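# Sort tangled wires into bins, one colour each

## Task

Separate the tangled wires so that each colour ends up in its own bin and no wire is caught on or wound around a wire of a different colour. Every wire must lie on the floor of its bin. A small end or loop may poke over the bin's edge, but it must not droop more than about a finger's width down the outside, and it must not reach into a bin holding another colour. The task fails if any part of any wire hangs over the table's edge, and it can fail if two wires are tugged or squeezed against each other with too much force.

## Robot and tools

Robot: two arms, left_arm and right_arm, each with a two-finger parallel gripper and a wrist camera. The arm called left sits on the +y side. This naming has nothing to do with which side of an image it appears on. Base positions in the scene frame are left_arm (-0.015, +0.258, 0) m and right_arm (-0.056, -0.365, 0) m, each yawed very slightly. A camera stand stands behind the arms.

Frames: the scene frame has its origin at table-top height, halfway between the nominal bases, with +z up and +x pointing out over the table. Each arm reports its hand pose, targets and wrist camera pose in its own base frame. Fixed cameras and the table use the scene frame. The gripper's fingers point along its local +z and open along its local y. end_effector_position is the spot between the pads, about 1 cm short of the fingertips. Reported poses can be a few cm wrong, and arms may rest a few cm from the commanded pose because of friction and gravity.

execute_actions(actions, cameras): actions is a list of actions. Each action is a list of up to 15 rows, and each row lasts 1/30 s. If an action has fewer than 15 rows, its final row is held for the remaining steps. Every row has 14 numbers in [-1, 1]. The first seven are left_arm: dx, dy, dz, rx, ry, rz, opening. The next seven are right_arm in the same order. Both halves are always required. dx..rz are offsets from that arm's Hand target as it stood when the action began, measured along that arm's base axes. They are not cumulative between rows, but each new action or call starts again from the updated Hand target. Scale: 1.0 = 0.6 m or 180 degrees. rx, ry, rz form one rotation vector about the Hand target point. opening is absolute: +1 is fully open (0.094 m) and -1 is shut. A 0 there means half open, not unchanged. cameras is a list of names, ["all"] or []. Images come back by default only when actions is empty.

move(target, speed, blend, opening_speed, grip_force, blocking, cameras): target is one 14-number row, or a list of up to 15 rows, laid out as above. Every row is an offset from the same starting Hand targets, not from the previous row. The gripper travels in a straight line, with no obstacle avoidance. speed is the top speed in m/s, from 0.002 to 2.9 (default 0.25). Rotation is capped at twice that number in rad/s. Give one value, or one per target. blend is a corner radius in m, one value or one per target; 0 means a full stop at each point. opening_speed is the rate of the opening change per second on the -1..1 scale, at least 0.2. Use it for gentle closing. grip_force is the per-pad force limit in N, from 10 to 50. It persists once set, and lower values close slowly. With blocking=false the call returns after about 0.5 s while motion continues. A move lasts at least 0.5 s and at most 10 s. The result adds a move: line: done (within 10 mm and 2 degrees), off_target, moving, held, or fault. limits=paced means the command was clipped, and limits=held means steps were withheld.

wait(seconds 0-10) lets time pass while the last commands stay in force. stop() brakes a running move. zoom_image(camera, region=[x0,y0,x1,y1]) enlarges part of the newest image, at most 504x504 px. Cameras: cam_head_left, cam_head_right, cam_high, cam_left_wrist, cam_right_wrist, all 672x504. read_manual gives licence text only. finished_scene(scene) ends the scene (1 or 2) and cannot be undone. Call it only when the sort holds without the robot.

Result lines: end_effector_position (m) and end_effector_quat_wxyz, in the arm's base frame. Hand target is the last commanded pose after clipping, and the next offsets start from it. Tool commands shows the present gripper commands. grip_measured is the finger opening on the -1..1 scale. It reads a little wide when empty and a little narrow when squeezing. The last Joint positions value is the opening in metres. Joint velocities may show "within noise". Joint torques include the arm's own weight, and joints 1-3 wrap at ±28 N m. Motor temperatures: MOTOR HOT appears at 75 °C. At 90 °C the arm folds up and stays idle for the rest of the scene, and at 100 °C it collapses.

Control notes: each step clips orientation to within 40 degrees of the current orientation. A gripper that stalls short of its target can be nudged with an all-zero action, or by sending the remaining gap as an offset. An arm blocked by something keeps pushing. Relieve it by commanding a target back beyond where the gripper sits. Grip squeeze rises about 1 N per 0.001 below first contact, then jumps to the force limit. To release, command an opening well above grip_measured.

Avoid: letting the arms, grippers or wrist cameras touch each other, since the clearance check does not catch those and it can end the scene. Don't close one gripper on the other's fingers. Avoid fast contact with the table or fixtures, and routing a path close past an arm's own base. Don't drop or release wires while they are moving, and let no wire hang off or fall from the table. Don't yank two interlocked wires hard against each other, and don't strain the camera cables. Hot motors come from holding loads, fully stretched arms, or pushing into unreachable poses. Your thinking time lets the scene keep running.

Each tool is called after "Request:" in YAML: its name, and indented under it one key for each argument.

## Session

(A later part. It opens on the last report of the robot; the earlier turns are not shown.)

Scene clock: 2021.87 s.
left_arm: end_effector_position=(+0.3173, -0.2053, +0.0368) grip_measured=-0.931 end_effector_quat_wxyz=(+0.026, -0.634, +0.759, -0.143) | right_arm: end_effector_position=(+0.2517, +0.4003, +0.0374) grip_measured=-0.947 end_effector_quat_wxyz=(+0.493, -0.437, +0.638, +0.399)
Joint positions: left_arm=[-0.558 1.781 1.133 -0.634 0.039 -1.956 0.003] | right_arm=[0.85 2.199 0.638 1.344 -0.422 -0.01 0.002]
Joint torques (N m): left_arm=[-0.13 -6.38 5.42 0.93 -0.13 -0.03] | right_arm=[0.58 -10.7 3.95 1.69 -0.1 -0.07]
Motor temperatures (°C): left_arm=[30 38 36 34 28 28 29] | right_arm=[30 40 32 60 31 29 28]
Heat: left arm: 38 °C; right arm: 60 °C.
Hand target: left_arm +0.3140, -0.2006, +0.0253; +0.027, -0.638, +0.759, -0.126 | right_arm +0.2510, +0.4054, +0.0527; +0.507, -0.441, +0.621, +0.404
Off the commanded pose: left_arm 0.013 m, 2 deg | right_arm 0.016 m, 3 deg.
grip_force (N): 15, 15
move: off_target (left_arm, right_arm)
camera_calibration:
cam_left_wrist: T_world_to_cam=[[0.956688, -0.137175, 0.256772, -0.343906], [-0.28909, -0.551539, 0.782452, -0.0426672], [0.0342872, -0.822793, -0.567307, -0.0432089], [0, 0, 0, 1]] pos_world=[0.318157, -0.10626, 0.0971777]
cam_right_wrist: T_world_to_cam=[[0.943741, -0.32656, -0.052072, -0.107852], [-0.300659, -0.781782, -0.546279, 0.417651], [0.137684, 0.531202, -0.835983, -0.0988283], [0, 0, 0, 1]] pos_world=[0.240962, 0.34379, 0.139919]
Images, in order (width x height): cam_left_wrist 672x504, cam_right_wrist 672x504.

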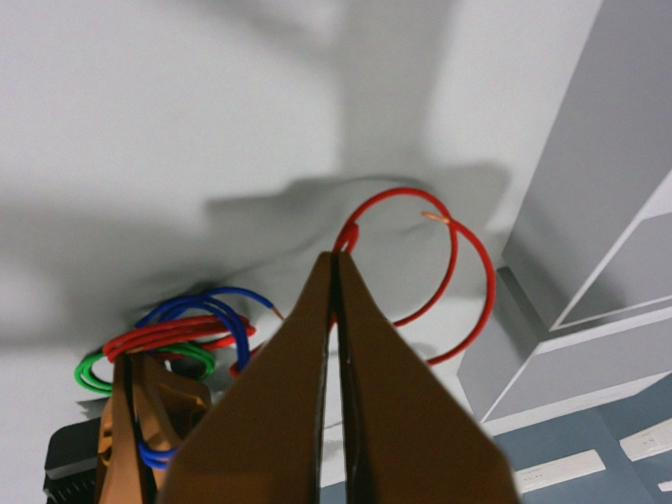

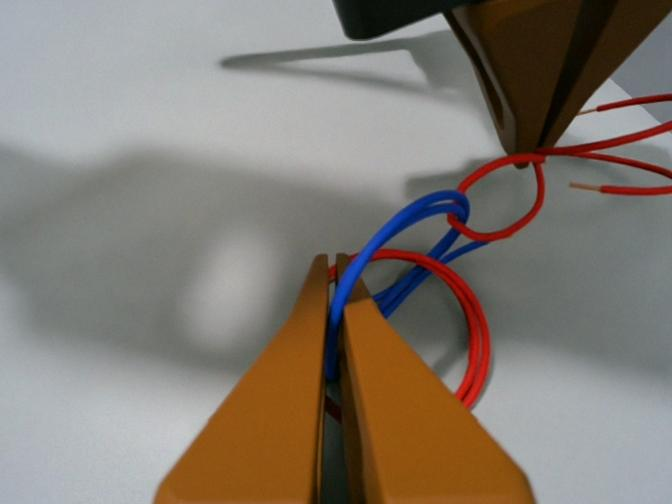

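Request:
move:
  target: [0.0,0.0,-0.0120,0,0,0,-0.97, 0.0,0.0,0.0,0,0,0,-0.95]
  speed: 0.03
  cameras: ["cam_right_wrist", "cam_left_wrist"]

Scene clock: 2030.73 s.
left_arm: end_effector_position=(+0.3175, -0.2054, +0.0302) grip_measured=-0.931 end_effector_quat_wxyz=(+0.026, -0.634, +0.759, -0.143) | right_arm: end_effector_position=(+0.2517, +0.4003, +0.0374) grip_measured=-0.947 end_effector_quat_wxyz=(+0.493, -0.437, +0.638, +0.399)
Joint positions: left_arm=[-0.558 1.791 1.117 -0.607 0.039 -1.956 0.003] | right_arm=[0.85 2.199 0.638 1.344 -0.422 -0.01 0.002]
Joint torques (N m): left_arm=[-0.16 -6.3 5.29 0.98 -0.13 -0.05] | right_arm=[0.55 -10.62 3.96 1.71 -0.1 -0.11]
Motor temperatures (°C): left_arm=[30 38 35 34 28 28 29] | right_arm=[30 40 32 60 31 29 28]
Heat: left arm: 38 °C; right arm: 60 °C.
Hand target: left_arm +0.3139, -0.2006, +0.0180; +0.027, -0.638, +0.759, -0.125 | right_arm +0.2510, +0.4054, +0.0527; +0.507, -0.441, +0.621, +0.404
Off the commanded pose: left_arm 0.013 m, 2 deg | right_arm 0.016 m, 3 deg.
grip_force (N): 15, 15
move: off_target (left_arm, right_arm)
camera_calibration:
cam_left_wrist: T_world_to_cam=[[0.956518, -0.137046, 0.257471, -0.342413], [-0.289603, -0.551216, 0.78249, -0.0373088], [0.0346846, -0.82303, -0.566938, -0.0472257], [0, 0, 0, 1]] pos_world=[0.318357, -0.10636, 0.090581]
cam_right_wrist: T_world_to_cam=[[0.943741, -0.32656, -0.052072, -0.107852], [-0.300659, -0.781782, -0.546279, 0.417651], [0.137684, 0.531202, -0.835983, -0.0988283], [0, 0, 0, 1]] pos_world=[0.240962, 0.34379, 0.139919]
Images, in order (width x height): cam_left_wrist 672x504, cam_right_wrist 672x504.

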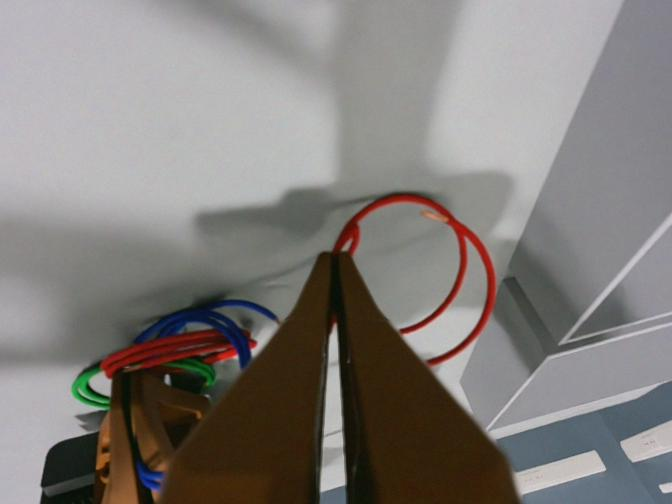

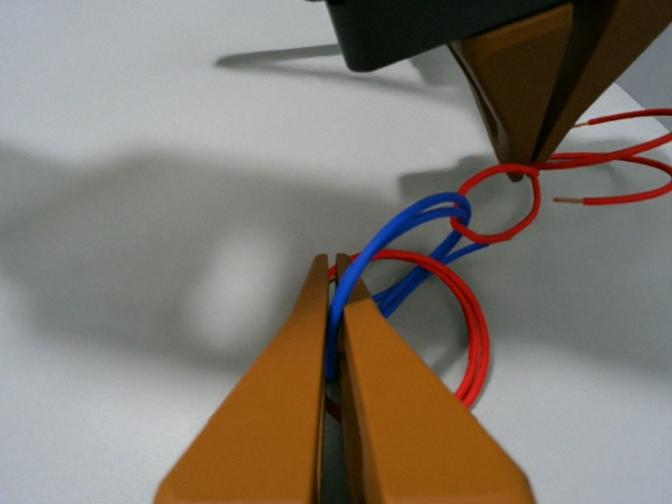

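Request:
move:
  target: [0.0,0.0,-0.0092,0,0,0,-0.97, 0.0,0.0,0.0,0,0,0,-0.95]
  speed: 0.03
  cameras: ["cam_right_wrist", "cam_left_wrist"]

Scene clock: 2036.73 s.
left_arm: end_effector_position=(+0.3177, -0.2055, +0.0255) grip_measured=-0.931 end_effector_quat_wxyz=(+0.026, -0.634, +0.759, -0.144) | right_arm: end_effector_position=(+0.2517, +0.4003, +0.0374) grip_measured=-0.947 end_effector_quat_wxyz=(+0.493, -0.437, +0.638, +0.399)
Joint positions: left_arm=[-0.558 1.799 1.106 -0.587 0.039 -1.956 0.003] | right_arm=[0.85 2.199 0.638 1.344 -0.422 -0.01 0.002]
Joint torques (N m): left_arm=[-0.16 -6.22 5.24 1 -0.12 -0.05] | right_arm=[0.53 -10.62 4 1.68 -0.09 -0.1]
Motor temperatures (°C): left_arm=[30 38 35 34 28 28 29] | right_arm=[30 40 32 60 31 29 28]
Heat: left arm: 38 °C; right arm: 60 °C.
Hand target: left_arm +0.3140, -0.2007, +0.0126; +0.027, -0.638, +0.759, -0.126 | right_arm +0.2510, +0.4054, +0.0527; +0.507, -0.441, +0.621, +0.404
Off the commanded pose: left_arm 0.014 m, 2 deg | right_arm 0.016 m, 3 deg.
grip_force (N): 15, 15
move: off_target (left_arm, right_arm)
camera_calibration:
cam_left_wrist: T_world_to_cam=[[0.956259, -0.136958, 0.258478, -0.341378], [-0.290398, -0.550723, 0.782543, -0.0332525], [0.0351747, -0.823375, -0.566406, -0.0502723], [0, 0, 0, 1]] pos_world=[0.318557, -0.10646, 0.0857857]
cam_right_wrist: T_world_to_cam=[[0.943741, -0.32656, -0.052072, -0.107852], [-0.300659, -0.781782, -0.546279, 0.417651], [0.137684, 0.531202, -0.835983, -0.0988283], [0, 0, 0, 1]] pos_world=[0.240962, 0.34379, 0.139919]
Images, in order (width x height): cam_left_wrist 672x504, cam_right_wrist 672x504.

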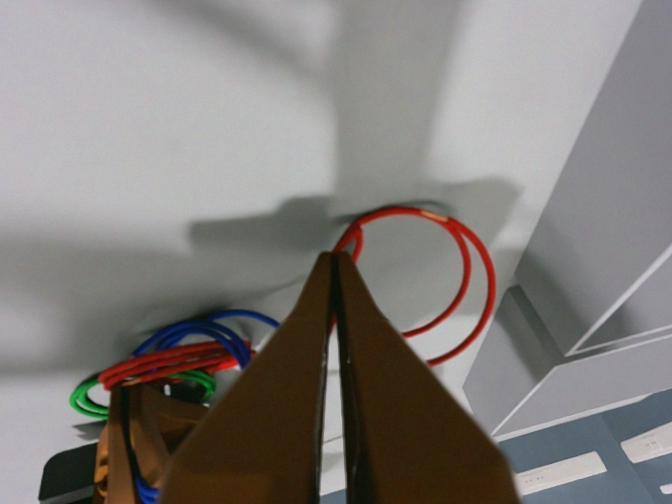

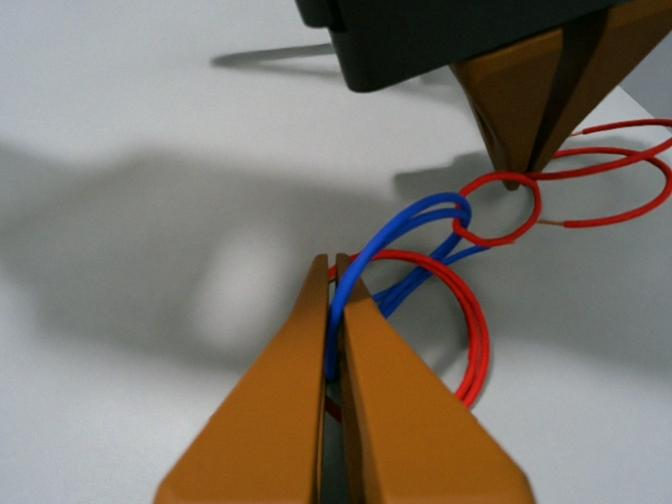

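Request:
move:
  target: [0.0,0.0,0.0,0,0,0,-0.6, 0.0,0.0,0.0,0,0,0,-0.95]
  speed: 0.03
  opening_speed: 0.4
  cameras: ["cam_right_wrist", "cam_left_wrist"]

Scene clock: 2042.77 s.
left_arm: end_effector_position=(+0.3192, -0.2065, +0.0260) grip_measured=-0.603 end_effector_quat_wxyz=(+0.027, -0.634, +0.759, -0.147) | right_arm: end_effector_position=(+0.2517, +0.4003, +0.0374) grip_measured=-0.947 end_effector_quat_wxyz=(+0.493, -0.437, +0.638, +0.399)
Joint positions: left_arm=[-0.558 1.799 1.106 -0.579 0.039 -1.956 0.019] | right_arm=[0.85 2.199 0.638 1.344 -0.422 -0.01 0.002]
Joint torques (N m): left_arm=[-0.14 -6.22 5.24 0.93 -0.13 -0.04] | right_arm=[0.57 -10.58 4.05 1.68 -0.11 -0.08]
Motor temperatures (°C): left_arm=[30 38 35 34 28 28 29] | right_arm=[30 40 32 60 31 29 28]
Heat: left arm: 38 °C; right arm: 60 °C.
Hand target: left_arm +0.3140, -0.2007, +0.0126; +0.027, -0.638, +0.759, -0.126 | right_arm +0.2510, +0.4054, +0.0527; +0.507, -0.441, +0.621, +0.404
Off the commanded pose: left_arm 0.015 m, 3 deg | right_arm 0.016 m, 3 deg.
grip_force (N): 15, 15
move: off_target (left_arm, right_arm)
camera_calibration:
cam_left_wrist: T_world_to_cam=[[0.954672, -0.135843, 0.264855, -0.342482], [-0.295129, -0.547757, 0.782855, -0.0316166], [0.0387306, -0.825536, -0.563019, -0.0524738], [0, 0, 0, 1]] pos_world=[0.31966, -0.107161, 0.0859156]
cam_right_wrist: T_world_to_cam=[[0.943741, -0.32656, -0.052072, -0.107852], [-0.300659, -0.781782, -0.546279, 0.417651], [0.137684, 0.531202, -0.835983, -0.0988283], [0, 0, 0, 1]] pos_world=[0.240962, 0.34379, 0.139919]
Images, in order (width x height): cam_left_wrist 672x504, cam_right_wrist 672x504.

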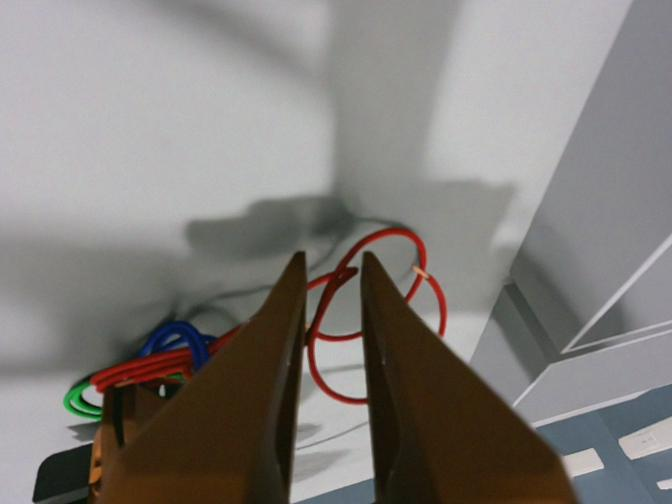

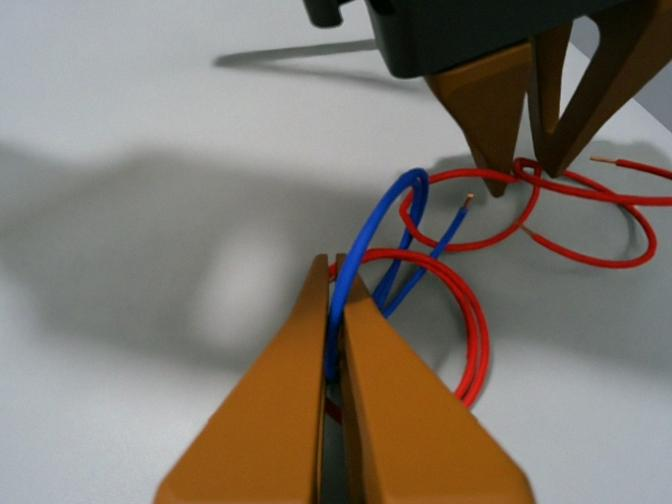

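Request:
zoom_image:
  camera: "cam_right_wrist"
  region: [380, 60, 672, 300]

Request:
zoom_image:
  camera: "cam_left_wrist"
  region: [230, 190, 510, 450]

Scaled by 1.726 from the camera's 672x504 image, which has a finer 960x720 frame.

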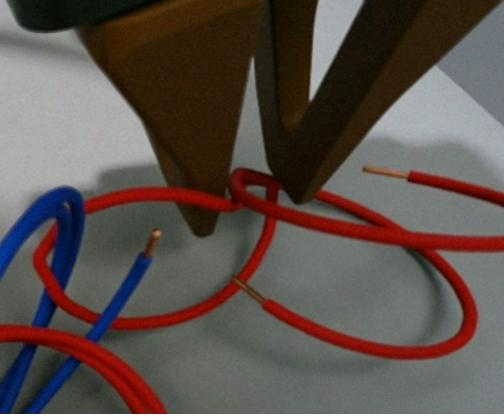

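Scaled by 1.800 from the camera's 672x504 image, which has a finer 960x720 frame.

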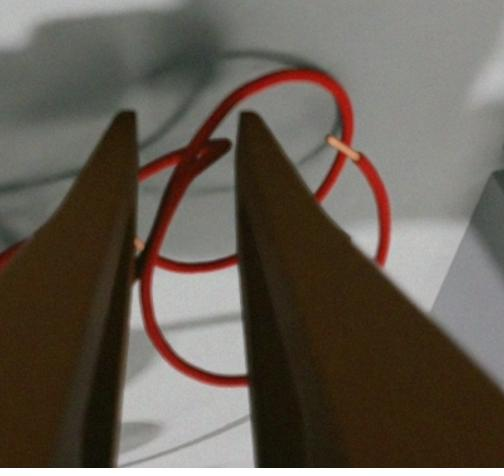

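Request:
move:
  target: [0.0,0.0,0.12,0,0,0,-0.6, 0.0,0.0,0.0,0,0,0,-0.95]
  speed: 0.1
  cameras: ["cam_right_wrist", "cam_left_wrist"]

Scene clock: 2058.23 s.
left_arm: end_effector_position=(+0.3118, -0.2019, +0.0692) grip_measured=-0.603 end_effector_quat_wxyz=(+0.017, -0.637, +0.762, -0.116) | right_arm: end_effector_position=(+0.2517, +0.4003, +0.0374) grip_measured=-0.947 end_effector_quat_wxyz=(+0.493, -0.437, +0.638, +0.399)
Joint positions: left_arm=[-0.558 1.762 1.262 -0.838 0.039 -1.956 0.019] | right_arm=[0.85 2.199 0.638 1.344 -0.422 -0.01 0.002]
Joint torques (N m): left_arm=[-0.13 -10.47 8.17 0.57 -0.13 -0.05] | right_arm=[0.66 -10.63 3.96 1.69 -0.08 -0.12]
Motor temperatures (°C): left_arm=[30 38 35 34 28 28 29] | right_arm=[30 40 32 59 31 29 28]
Heat: left arm: 38 °C; right arm: 59 °C.
Hand target: left_arm +0.3140, -0.2007, +0.0845; +0.027, -0.638, +0.759, -0.126 | right_arm +0.2510, +0.4054, +0.0527; +0.507, -0.441, +0.621, +0.404
Off the commanded pose: left_arm 0.016 m, 2 deg | right_arm 0.016 m, 3 deg.
grip_force (N): 15, 15
move: off_target (left_arm, right_arm)
camera_calibration:
cam_left_wrist: T_world_to_cam=[[0.967903, -0.144197, 0.205842, -0.347968], [-0.251249, -0.575179, 0.778487, -0.0840245], [0.00614003, -0.805218, -0.592947, -0.007751], [0, 0, 0, 1]] pos_world=[0.315736, -0.104746, 0.132442]
cam_right_wrist: T_world_to_cam=[[0.943741, -0.32656, -0.052072, -0.107852], [-0.300659, -0.781782, -0.546279, 0.417651], [0.137684, 0.531202, -0.835983, -0.0988283], [0, 0, 0, 1]] pos_world=[0.240962, 0.34379, 0.139919]
Images, in order (width x height): cam_left_wrist 672x504, cam_right_wrist 672x504.

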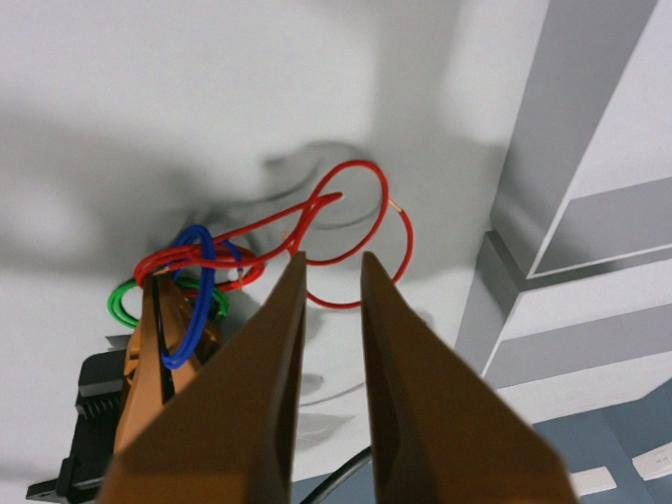

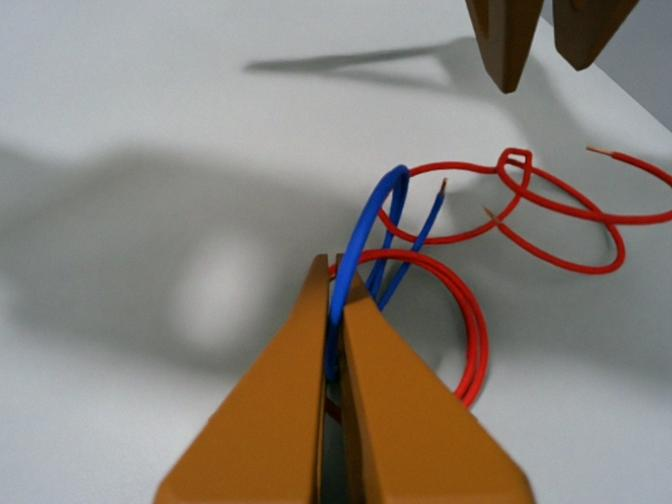

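Request:
zoom_image:
  camera: "cam_left_wrist"
  region: [100, 140, 440, 380]

Request:
zoom_image:
  camera: "cam_right_wrist"
  region: [340, 120, 672, 320]

Scaled by 1.482 from the camera's 672x504 image, which has a finer 960x720 frame.

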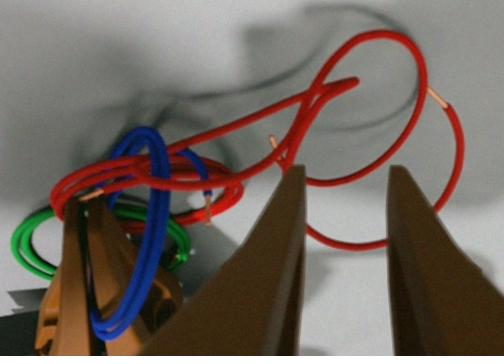

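Scaled by 1.518 from the camera's 672x504 image, which has a finer 960x720 frame.

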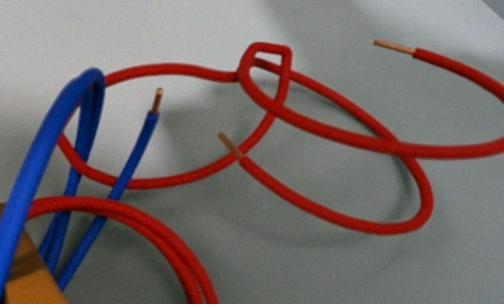

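Request:
move:
  target: [0.0,0.0,0.0,0,0,0,-0.6, -0.0550,-0.0050,0.0,0,0,-0.11,-0.95]
  speed: 0.05
  cameras: ["cam_right_wrist", "cam_left_wrist"]

Scene clock: 2186.50 s.
left_arm: end_effector_position=(+0.3117, -0.2018, +0.0691) grip_measured=-0.603 end_effector_quat_wxyz=(+0.017, -0.637, +0.762, -0.116) | right_arm: end_effector_position=(+0.2184, +0.4021, +0.0352) grip_measured=-0.947 end_effector_quat_wxyz=(+0.554, -0.342, +0.699, +0.298)
Joint positions: left_arm=[-0.558 1.762 1.262 -0.839 0.039 -1.956 0.019] | right_arm=[1.147 2.173 0.542 1.415 0.194 0.08 0.002]
Joint torques (N m): left_arm=[-0.1 -10.47 8.17 0.54 -0.12 -0.05] | right_arm=[0.29 -10.3 2.14 1.97 0.11 0.07]
Motor temperatures (°C): left_arm=[30 45 37 33 28 28 29] | right_arm=[30 40 32 59 31 29 28]
Heat: left arm: 45 °C; right arm: 59 °C.
Hand target: left_arm +0.3140, -0.2007, +0.0845; +0.027, -0.638, +0.759, -0.126 | right_arm +0.2180, +0.4024, +0.0527; +0.569, -0.328, +0.687, +0.311
Off the commanded pose: left_arm 0.016 m, 2 deg | right_arm 0.018 m, 3 deg.
grip_force (N): 15, 15
move: off_target (left_arm, right_arm)
camera_calibration:
cam_left_wrist: T_world_to_cam=[[0.967985, -0.14421, 0.205445, -0.347831], [-0.250936, -0.575356, 0.778458, -0.0841037], [0.00594251, -0.80509, -0.593123, -0.00757164], [0, 0, 0, 1]] pos_world=[0.315636, -0.104646, 0.132441]
cam_right_wrist: T_world_to_cam=[[0.791181, -0.611496, -0.0102637, 0.0704709], [-0.520383, -0.66429, -0.536582, 0.408135], [0.3213, 0.429875, -0.843786, -0.096041], [0, 0, 0, 1]] pos_world=[0.187489, 0.355498, 0.138683]
Images, in order (width x height): cam_left_wrist 672x504, cam_right_wrist 672x504.

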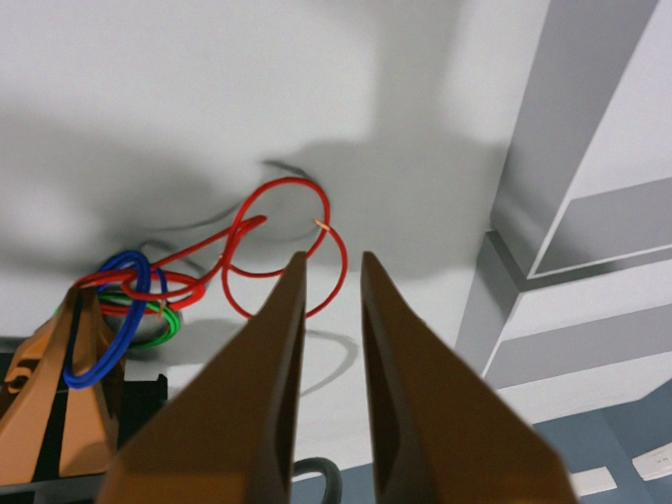

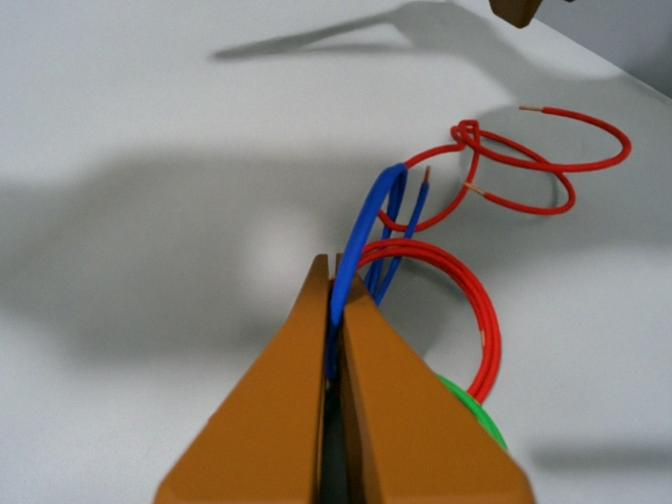

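Request:
move:
  target: [0.0140,-0.0720,-0.0250,0,0,0,-0.6, 0.0,0.0,0.0,0,0,0,-0.95]
  speed: 0.06
  cameras: ["cam_right_wrist", "cam_left_wrist"]

Scene clock: 2238.97 s.
left_arm: end_effector_position=(+0.3172, -0.2434, +0.0714) grip_measured=-0.603 end_effector_quat_wxyz=(+0.018, -0.635, +0.761, -0.132) | right_arm: end_effector_position=(+0.2185, +0.4020, +0.0352) grip_measured=-0.947 end_effector_quat_wxyz=(+0.554, -0.342, +0.699, +0.298)
Joint positions: left_arm=[-0.645 1.837 1.356 -0.825 0.025 -2.04 0.019] | right_arm=[1.147 2.173 0.542 1.415 0.195 0.081 0.002]
Joint torques (N m): left_arm=[-0.36 -7.1 8.65 0.81 -0.2 -0.07] | right_arm=[0.4 -10.3 2.15 1.98 0.12 0.05]
Motor temperatures (°C): left_arm=[30 45 37 33 28 28 29] | right_arm=[30 42 32 60 31 29 28]
Heat: left arm: 45 °C; right arm: 60 °C.
Hand target: left_arm +0.3223, -0.2439, +0.0695; +0.027, -0.638, +0.759, -0.126 | right_arm +0.2181, +0.4024, +0.0527; +0.569, -0.328, +0.687, +0.311
Off the commanded pose: left_arm 0.006 m, 1 deg | right_arm 0.018 m, 3 deg.
grip_force (N): 15, 15
move: off_target (right_arm)
camera_calibration:
cam_left_wrist: T_world_to_cam=[[0.963013, -0.141262, 0.229457, -0.359049], [-0.268938, -0.556595, 0.78605, -0.098642], [0.0166752, -0.818686, -0.573999, -0.0478073], [0, 0, 0, 1]] pos_world=[0.320038, -0.144763, 0.132482]
cam_right_wrist: T_world_to_cam=[[0.790665, -0.612158, -0.010551, 0.0707642], [-0.521055, -0.663747, -0.536602, 0.408121], [0.321482, 0.42977, -0.843769, -0.0960723], [0, 0, 0, 1]] pos_world=[0.187588, 0.355497, 0.138683]
Images, in order (width x height): cam_left_wrist 672x504, cam_right_wrist 672x504.

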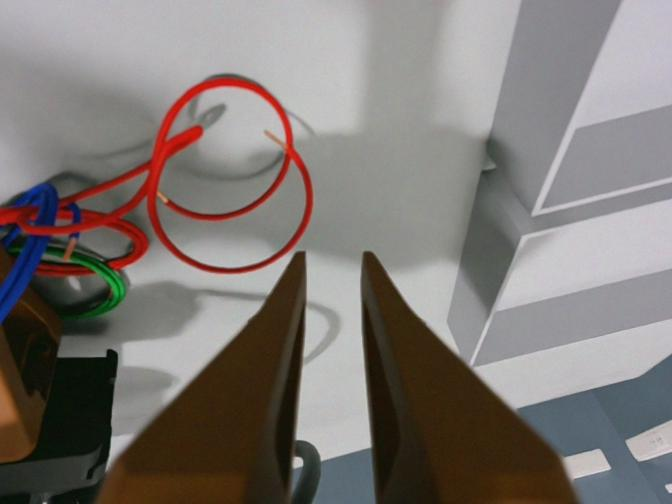

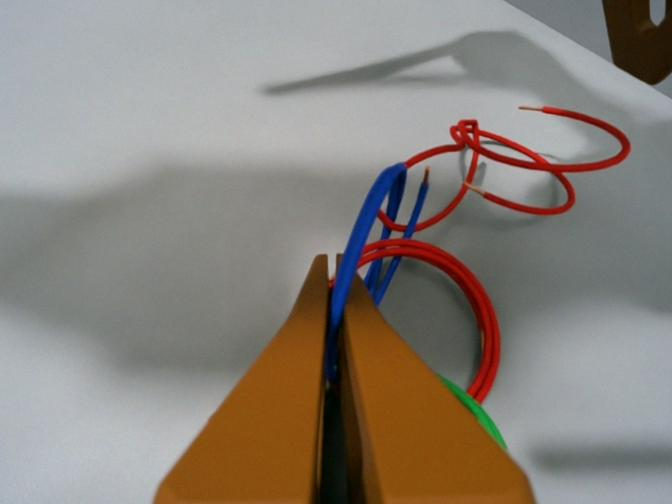

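Request:
move:
  target: [0.0,-0.0070,-0.0810,0,0,0,-0.6, 0.0,0.0,0.0,0,0,0,-0.95]
  speed: 0.05
  cameras: ["cam_right_wrist", "cam_left_wrist"]

Scene clock: 2251.07 s.
left_arm: end_effector_position=(+0.3266, -0.2532, +0.0338) grip_measured=-0.603 end_effector_quat_wxyz=(+0.021, -0.635, +0.758, -0.147) | right_arm: end_effector_position=(+0.2185, +0.4020, +0.0352) grip_measured=-0.947 end_effector_quat_wxyz=(+0.554, -0.342, +0.699, +0.298)
Joint positions: left_arm=[-0.652 1.904 1.279 -0.65 0.022 -2.05 0.019] | right_arm=[1.147 2.173 0.542 1.415 0.195 0.081 0.002]
Joint torques (N m): left_arm=[-0.55 -7.54 5.53 0.92 -0.2 -0.06] | right_arm=[0.42 -10.19 2.03 1.93 0.12 0.09]
Motor temperatures (°C): left_arm=[30 43 38 33 28 28 29] | right_arm=[30 42 32 60 31 29 28]
Heat: left arm: 43 °C; right arm: 60 °C.
Hand target: left_arm +0.3224, -0.2482, +0.0210; +0.027, -0.638, +0.759, -0.126 | right_arm +0.2181, +0.4024, +0.0527; +0.569, -0.328, +0.687, +0.311
Off the commanded pose: left_arm 0.015 m, 3 deg | right_arm 0.018 m, 3 deg.
grip_force (N): 15, 15
move: off_target (left_arm, right_arm)
camera_calibration:
cam_left_wrist: T_world_to_cam=[[0.957462, -0.133399, 0.255872, -0.357937], [-0.286594, -0.542903, 0.78938, -0.0629953], [0.0336112, -0.829133, -0.55804, -0.08637], [0, 0, 0, 1]] pos_world=[0.32756, -0.153561, 0.0931152]
cam_right_wrist: T_world_to_cam=[[0.790665, -0.612158, -0.010551, 0.0707642], [-0.521055, -0.663747, -0.536602, 0.408121], [0.321482, 0.42977, -0.843769, -0.0960723], [0, 0, 0, 1]] pos_world=[0.187588, 0.355497, 0.138683]
Images, in order (width x height): cam_left_wrist 672x504, cam_right_wrist 672x504.

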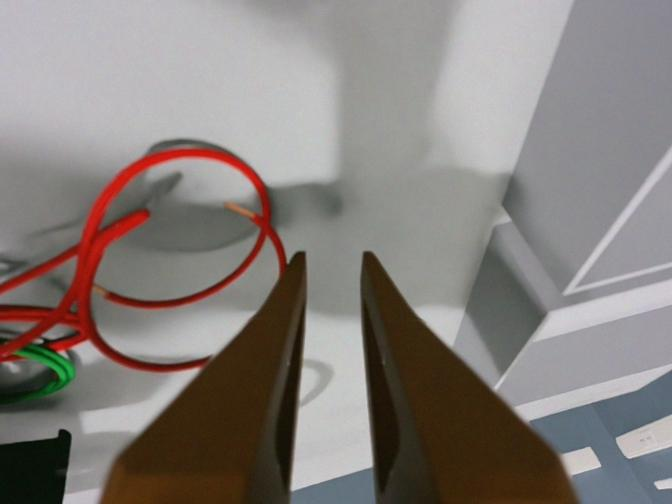

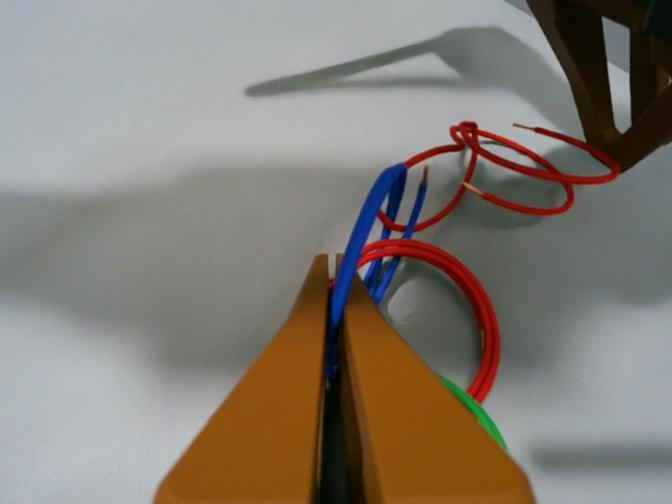

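Request:
move:
  target:
    - [0.0,0.0,0.0500,0,0,0,-0.6, 0.0,0.0,0.0,0,0,0,-0.95]
    - [-0.0115,0.0087,0.0733,0,0,0,-0.6, 0.0,0.0,0.0,0,0,0,-0.95]
  speed: 0.06
  cameras: ["cam_right_wrist", "cam_left_wrist"]

Scene clock: 2263.07 s.
left_arm: end_effector_position=(+0.3133, -0.2431, +0.0466) grip_measured=-0.603 end_effector_quat_wxyz=(+0.014, -0.638, +0.761, -0.114) | right_arm: end_effector_position=(+0.2185, +0.4019, +0.0352) grip_measured=-0.947 end_effector_quat_wxyz=(+0.554, -0.341, +0.699, +0.297)
Joint positions: left_arm=[-0.652 1.88 1.319 -0.78 0.022 -2.05 0.019] | right_arm=[1.147 2.173 0.542 1.415 0.195 0.081 0.002]
Joint torques (N m): left_arm=[-0.58 -12.03 7.91 0.52 -0.21 -0.06] | right_arm=[0.27 -10.43 2.19 1.94 0.11 0.06]
Motor temperatures (°C): left_arm=[30 42 37 33 28 28 29] | right_arm=[30 42 32 60 31 29 28]
Heat: left arm: 42 °C; right arm: 60 °C.
Hand target: left_arm +0.3154, -0.2429, +0.0648; +0.027, -0.638, +0.759, -0.126 | right_arm +0.2181, +0.4023, +0.0527; +0.569, -0.328, +0.687, +0.311
Off the commanded pose: left_arm 0.019 m, 2 deg | right_arm 0.018 m, 3 deg.
grip_force (N): 15, 15
move: off_target (left_arm, right_arm)
camera_calibration:
cam_left_wrist: T_world_to_cam=[[0.969535, -0.142609, 0.199162, -0.350516], [-0.244935, -0.574694, 0.780854, -0.0917221], [0.00310022, -0.805847, -0.592116, -0.0535396], [0, 0, 0, 1]] pos_world=[0.317537, -0.145844, 0.109729]
cam_right_wrist: T_world_to_cam=[[0.790402, -0.6125, -0.0104037, 0.0708532], [-0.521273, -0.663563, -0.536618, 0.408032], [0.321775, 0.429567, -0.843761, -0.0960127], [0, 0, 0, 1]] pos_world=[0.187588, 0.355396, 0.138683]
Images, in order (width x height): cam_left_wrist 672x504, cam_right_wrist 672x504.

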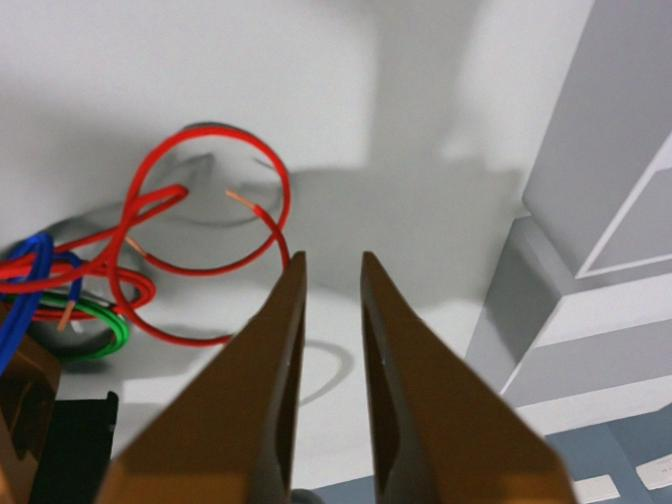

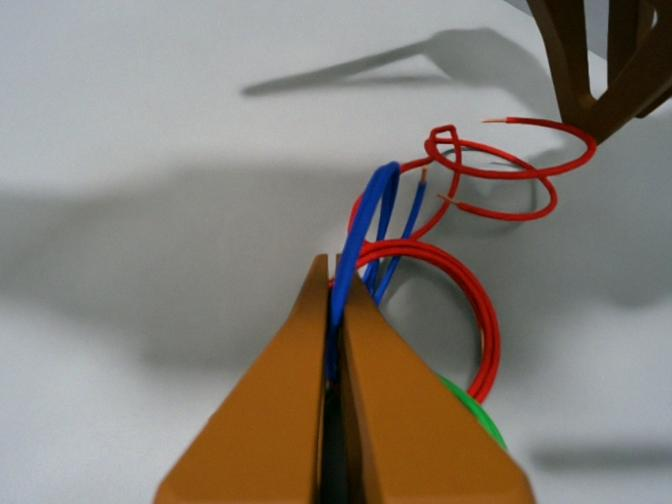

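Request:
move:
  target:
    - [0.0,0.0,0.0450,0,0,0,-0.6, 0.0,0.0,0.0,0,0,0,-0.95]
    - [-0.0250,0.0,0.0450,0,0,0,-0.6, 0.0,0.0,0.0,0,0,0,-0.95]
  speed: 0.06
  cameras: ["cam_right_wrist", "cam_left_wrist"]

Scene clock: 2269.13 s.
left_arm: end_effector_position=(+0.3042, -0.2499, +0.0835) grip_measured=-0.603 end_effector_quat_wxyz=(+0.016, -0.636, +0.762, -0.125) | right_arm: end_effector_position=(+0.2185, +0.4019, +0.0352) grip_measured=-0.947 end_effector_quat_wxyz=(+0.554, -0.341, +0.699, +0.297)
Joint positions: left_arm=[-0.683 1.814 1.379 -0.883 0.016 -2.076 0.019] | right_arm=[1.147 2.173 0.542 1.415 0.195 0.081 0.002]
Joint torques (N m): left_arm=[-0.29 -11.52 5.5 0.66 -0.21 -0.09] | right_arm=[0.44 -10.33 2.28 1.99 0.11 0.03]
Motor temperatures (°C): left_arm=[30 43 37 33 28 28 29] | right_arm=[30 42 32 60 31 29 28]
Heat: left arm: 43 °C; right arm: 60 °C.
Hand target: left_arm +0.3004, -0.2429, +0.0918; +0.027, -0.638, +0.759, -0.125 | right_arm +0.2180, +0.4024, +0.0527; +0.569, -0.328, +0.687, +0.311
Off the commanded pose: left_arm 0.012 m, 1 deg | right_arm 0.018 m, 3 deg.
grip_force (N): 15, 15
move: off_target (left_arm, right_arm)
camera_calibration:
cam_left_wrist: T_world_to_cam=[[0.965209, -0.143787, 0.218397, -0.350562], [-0.261287, -0.562462, 0.784452, -0.118878], [0.010046, -0.814225, -0.580463, -0.0423603], [0, 0, 0, 1]] pos_world=[0.30773, -0.151761, 0.145227]
cam_right_wrist: T_world_to_cam=[[0.790402, -0.6125, -0.0104037, 0.0708532], [-0.521273, -0.663563, -0.536618, 0.408032], [0.321775, 0.429567, -0.843761, -0.0960127], [0, 0, 0, 1]] pos_world=[0.187588, 0.355396, 0.138683]
Images, in order (width x height): cam_left_wrist 672x504, cam_right_wrist 672x504.

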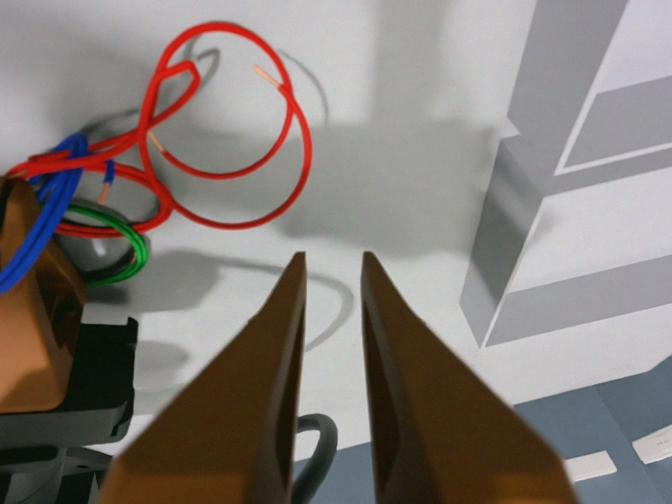

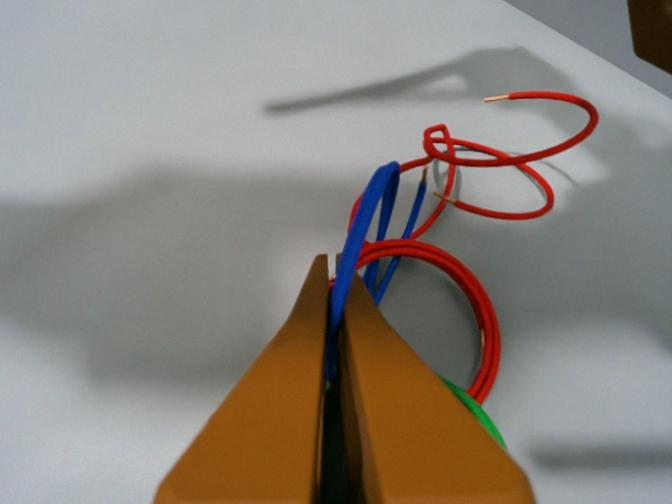

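Request:
move:
  target:
    - [0.0093,0.0157,0.0,0,0,0,-0.6, 0.0,0.0,0.0,0,0,0,-0.95]
    - [0.0093,0.0157,-0.0700,0,0,0,-0.6, 0.0,0.0,0.0,0,0,0,-0.95]
  speed: 0.06
  cameras: ["cam_right_wrist", "cam_left_wrist"]

Scene clock: 2287.77 s.
left_arm: end_effector_position=(+0.3073, -0.2395, +0.0531) grip_measured=-0.603 end_effector_quat_wxyz=(+0.021, -0.637, +0.759, -0.134) | right_arm: end_effector_position=(+0.2185, +0.4019, +0.0352) grip_measured=-0.947 end_effector_quat_wxyz=(+0.554, -0.341, +0.699, +0.297)
Joint positions: left_arm=[-0.657 1.813 1.248 -0.734 0.016 -2.056 0.019] | right_arm=[1.147 2.173 0.542 1.415 0.195 0.081 0.002]
Joint torques (N m): left_arm=[0.24 -8.59 5.52 0.86 -0.15 0.03] | right_arm=[0.47 -10.33 2.24 1.95 0.11 0.1]
Motor temperatures (°C): left_arm=[30 43 36 33 28 28 29] | right_arm=[30 42 32 60 31 29 28]
Heat: left arm: 43 °C; right arm: 60 °C.
Hand target: left_arm +0.3060, -0.2335, +0.0499; +0.027, -0.638, +0.759, -0.126 | right_arm +0.2180, +0.4024, +0.0527; +0.569, -0.328, +0.687, +0.311
Off the commanded pose: left_arm 0.007 m, 1 deg | right_arm 0.018 m, 3 deg.
grip_force (N): 15, 15
move: off_target (right_arm)
camera_calibration:
cam_left_wrist: T_world_to_cam=[[0.9618, -0.136163, 0.237488, -0.343556], [-0.272531, -0.558148, 0.783708, -0.0838874], [0.025842, -0.818493, -0.573935, -0.0577266], [0, 0, 0, 1]] pos_world=[0.309062, -0.14085, 0.114202]
cam_right_wrist: T_world_to_cam=[[0.790402, -0.6125, -0.0104037, 0.0708532], [-0.521273, -0.663563, -0.536618, 0.408032], [0.321775, 0.429567, -0.843761, -0.0960127], [0, 0, 0, 1]] pos_world=[0.187588, 0.355396, 0.138683]
Images, in order (width x height): cam_left_wrist 672x504, cam_right_wrist 672x504.

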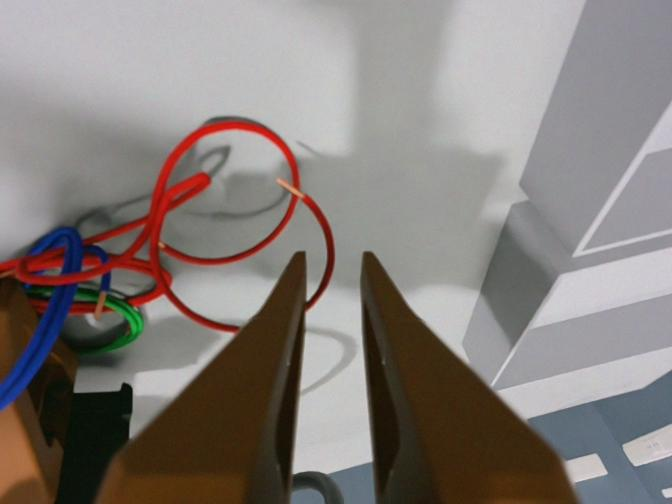

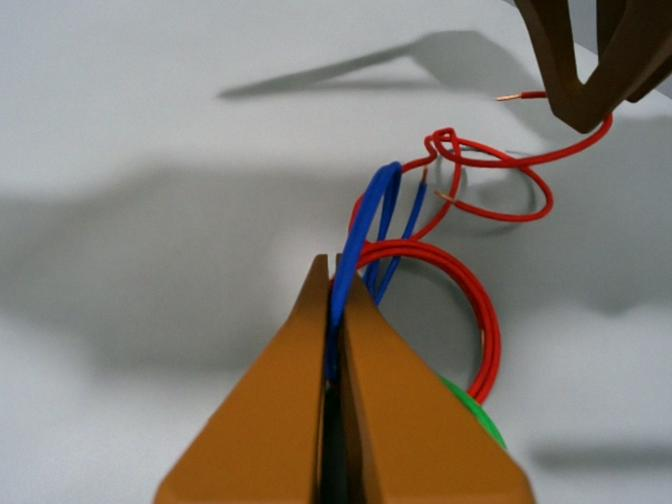

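Request:
move:
  target: [0.0,0.0,-0.0250,0,0,0,-0.6, 0.0,0.0,0.0,0,0,0,-0.95]
  speed: 0.05
  cameras: ["cam_right_wrist", "cam_left_wrist"]

Scene clock: 2296.87 s.
left_arm: end_effector_position=(+0.3084, -0.2404, +0.0455) grip_measured=-0.603 end_effector_quat_wxyz=(+0.023, -0.636, +0.758, -0.144) | right_arm: end_effector_position=(+0.2185, +0.4019, +0.0352) grip_measured=-0.947 end_effector_quat_wxyz=(+0.554, -0.341, +0.699, +0.297)
Joint positions: left_arm=[-0.657 1.813 1.21 -0.677 0.016 -2.056 0.019] | right_arm=[1.147 2.173 0.542 1.415 0.195 0.081 0.002]
Joint torques (N m): left_arm=[0.23 -7.13 5.46 0.92 -0.14 0.03] | right_arm=[0.44 -10.3 2.24 2 0.12 0.06]
Motor temperatures (°C): left_arm=[30 43 36 34 28 28 29] | right_arm=[30 42 32 61 31 29 28]
Heat: left arm: 43 °C; right arm: 61 °C.
Hand target: left_arm +0.3060, -0.2335, +0.0349; +0.027, -0.638, +0.759, -0.126 | right_arm +0.2180, +0.4024, +0.0527; +0.569, -0.328, +0.687, +0.311
Off the commanded pose: left_arm 0.013 m, 2 deg | right_arm 0.018 m, 3 deg.
grip_force (N): 15, 15
move: off_target (left_arm, right_arm)
camera_calibration:
cam_left_wrist: T_world_to_cam=[[0.958023, -0.133194, 0.253874, -0.341827], [-0.284594, -0.548789, 0.786026, -0.0722297], [0.0346294, -0.825282, -0.563658, -0.0677171], [0, 0, 0, 1]] pos_world=[0.309267, -0.141054, 0.105386]
cam_right_wrist: T_world_to_cam=[[0.790402, -0.6125, -0.0104037, 0.0708532], [-0.521273, -0.663563, -0.536618, 0.408032], [0.321775, 0.429567, -0.843761, -0.0960127], [0, 0, 0, 1]] pos_world=[0.187588, 0.355396, 0.138683]
Images, in order (width x height): cam_left_wrist 672x504, cam_right_wrist 672x504.

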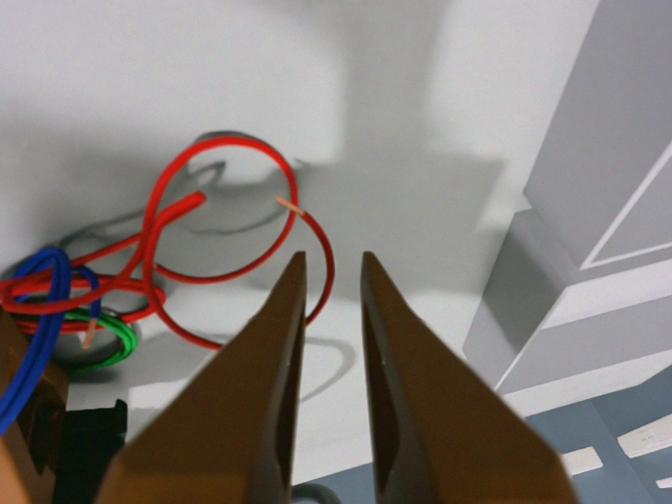

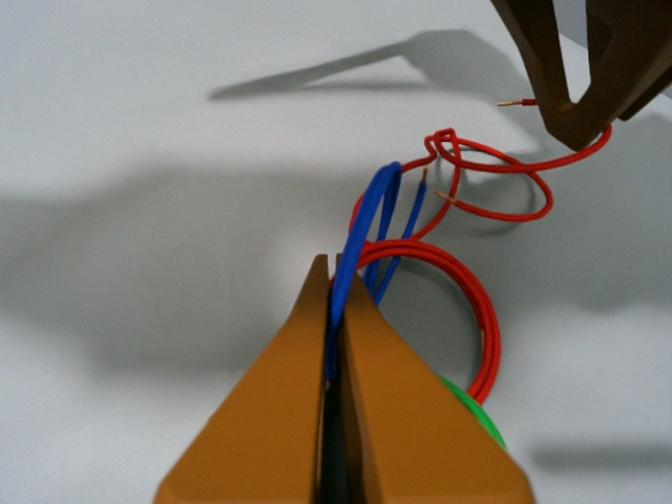

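Request:
move:
  target:
    - [0.0,0.0,-0.0120,0,0,0,-0.6, 0.0,0.0,0.0,0,0,0,-0.95]
    - [0.0,0.0,-0.0120,0,0,0,-0.97, 0.0,0.0,0.0,0,0,0,-0.95]
  speed: 0.05
  opening_speed: 0.5
  cameras: ["cam_right_wrist", "cam_left_wrist"]

Scene clock: 2305.37 s.
left_arm: end_effector_position=(+0.3091, -0.2409, +0.0422) grip_measured=-0.931 end_effector_quat_wxyz=(+0.024, -0.635, +0.757, -0.149) | right_arm: end_effector_position=(+0.2186, +0.4019, +0.0352) grip_measured=-0.947 end_effector_quat_wxyz=(+0.554, -0.341, +0.699, +0.297)
Joint positions: left_arm=[-0.657 1.813 1.193 -0.649 0.016 -2.056 0.003] | right_arm=[1.147 2.173 0.542 1.415 0.196 0.081 0.002]
Joint torques (N m): left_arm=[0.23 -6.35 5.39 0.93 -0.13 0.03] | right_arm=[0.4 -10.35 2.19 1.95 0.12 0.08]
Motor temperatures (°C): left_arm=[30 42 36 34 28 28 29] | right_arm=[30 42 32 61 31 29 28]
Heat: left arm: 42 °C; right arm: 61 °C.
Hand target: left_arm +0.3060, -0.2334, +0.0277; +0.027, -0.638, +0.759, -0.125 | right_arm +0.2181, +0.4023, +0.0527; +0.569, -0.328, +0.687, +0.311
Off the commanded pose: left_arm 0.017 m, 3 deg | right_arm 0.018 m, 3 deg.
grip_force (N): 15, 15
move: off_target (left_arm, right_arm); target 2's new opening was sent with left_arm's hand 0.017 m and 3 deg from that target
camera_calibration:
cam_left_wrist: T_world_to_cam=[[0.955942, -0.131567, 0.262423, -0.341063], [-0.290931, -0.543894, 0.787107, -0.066709], [0.0391733, -0.828776, -0.558208, -0.0725172], [0, 0, 0, 1]] pos_world=[0.30947, -0.141256, 0.10153]
cam_right_wrist: T_world_to_cam=[[0.790185, -0.612781, -0.0103738, 0.0709105], [-0.521485, -0.663373, -0.536646, 0.40806], [0.321965, 0.42946, -0.843743, -0.0960443], [0, 0, 0, 1]] pos_world=[0.187688, 0.355396, 0.138683]
Images, in order (width x height): cam_left_wrist 672x504, cam_right_wrist 672x504.

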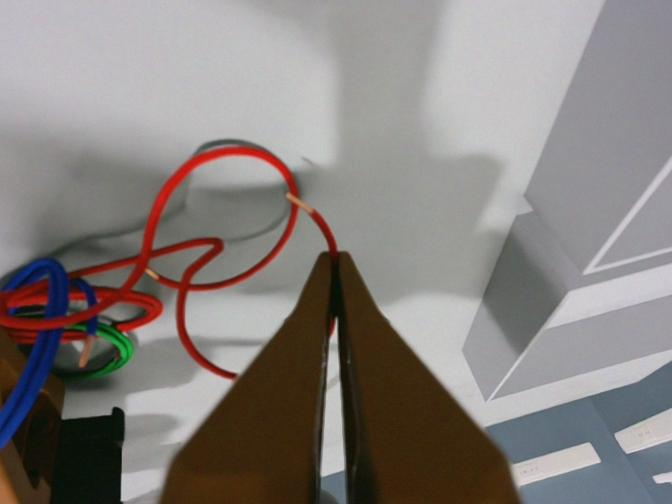

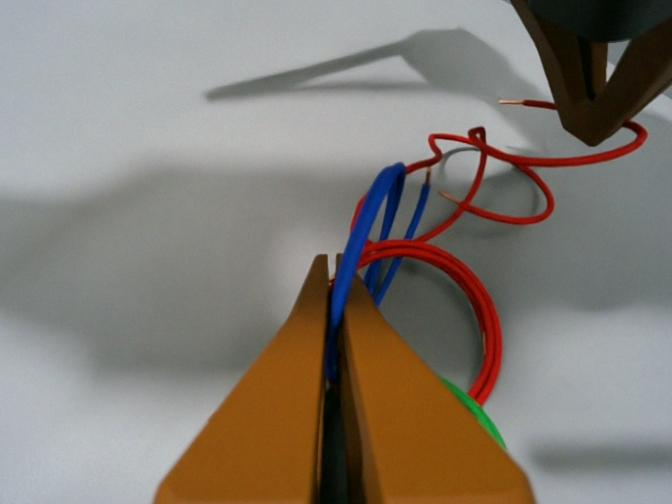

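Request:
zoom_image:
  camera: "cam_right_wrist"
  region: [340, 80, 660, 300]

Request:
zoom_image:
  camera: "cam_left_wrist"
  region: [0, 120, 360, 440]

Scaled by 1.575 from the camera's 672x504 image, which has a finer 960x720 frame.

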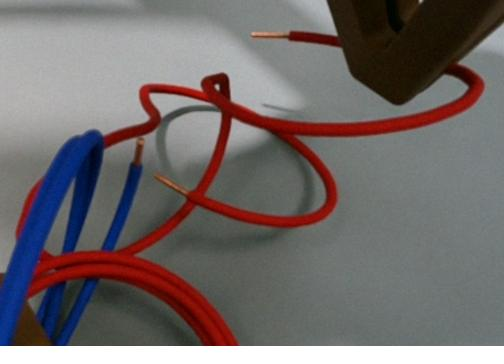

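Scaled by 1.400 from the camera's 672x504 image, which has a finer 960x720 frame.

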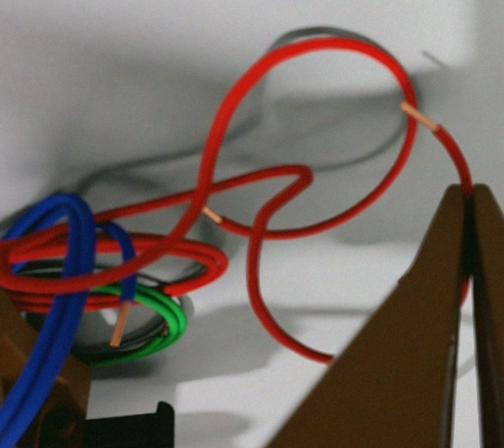

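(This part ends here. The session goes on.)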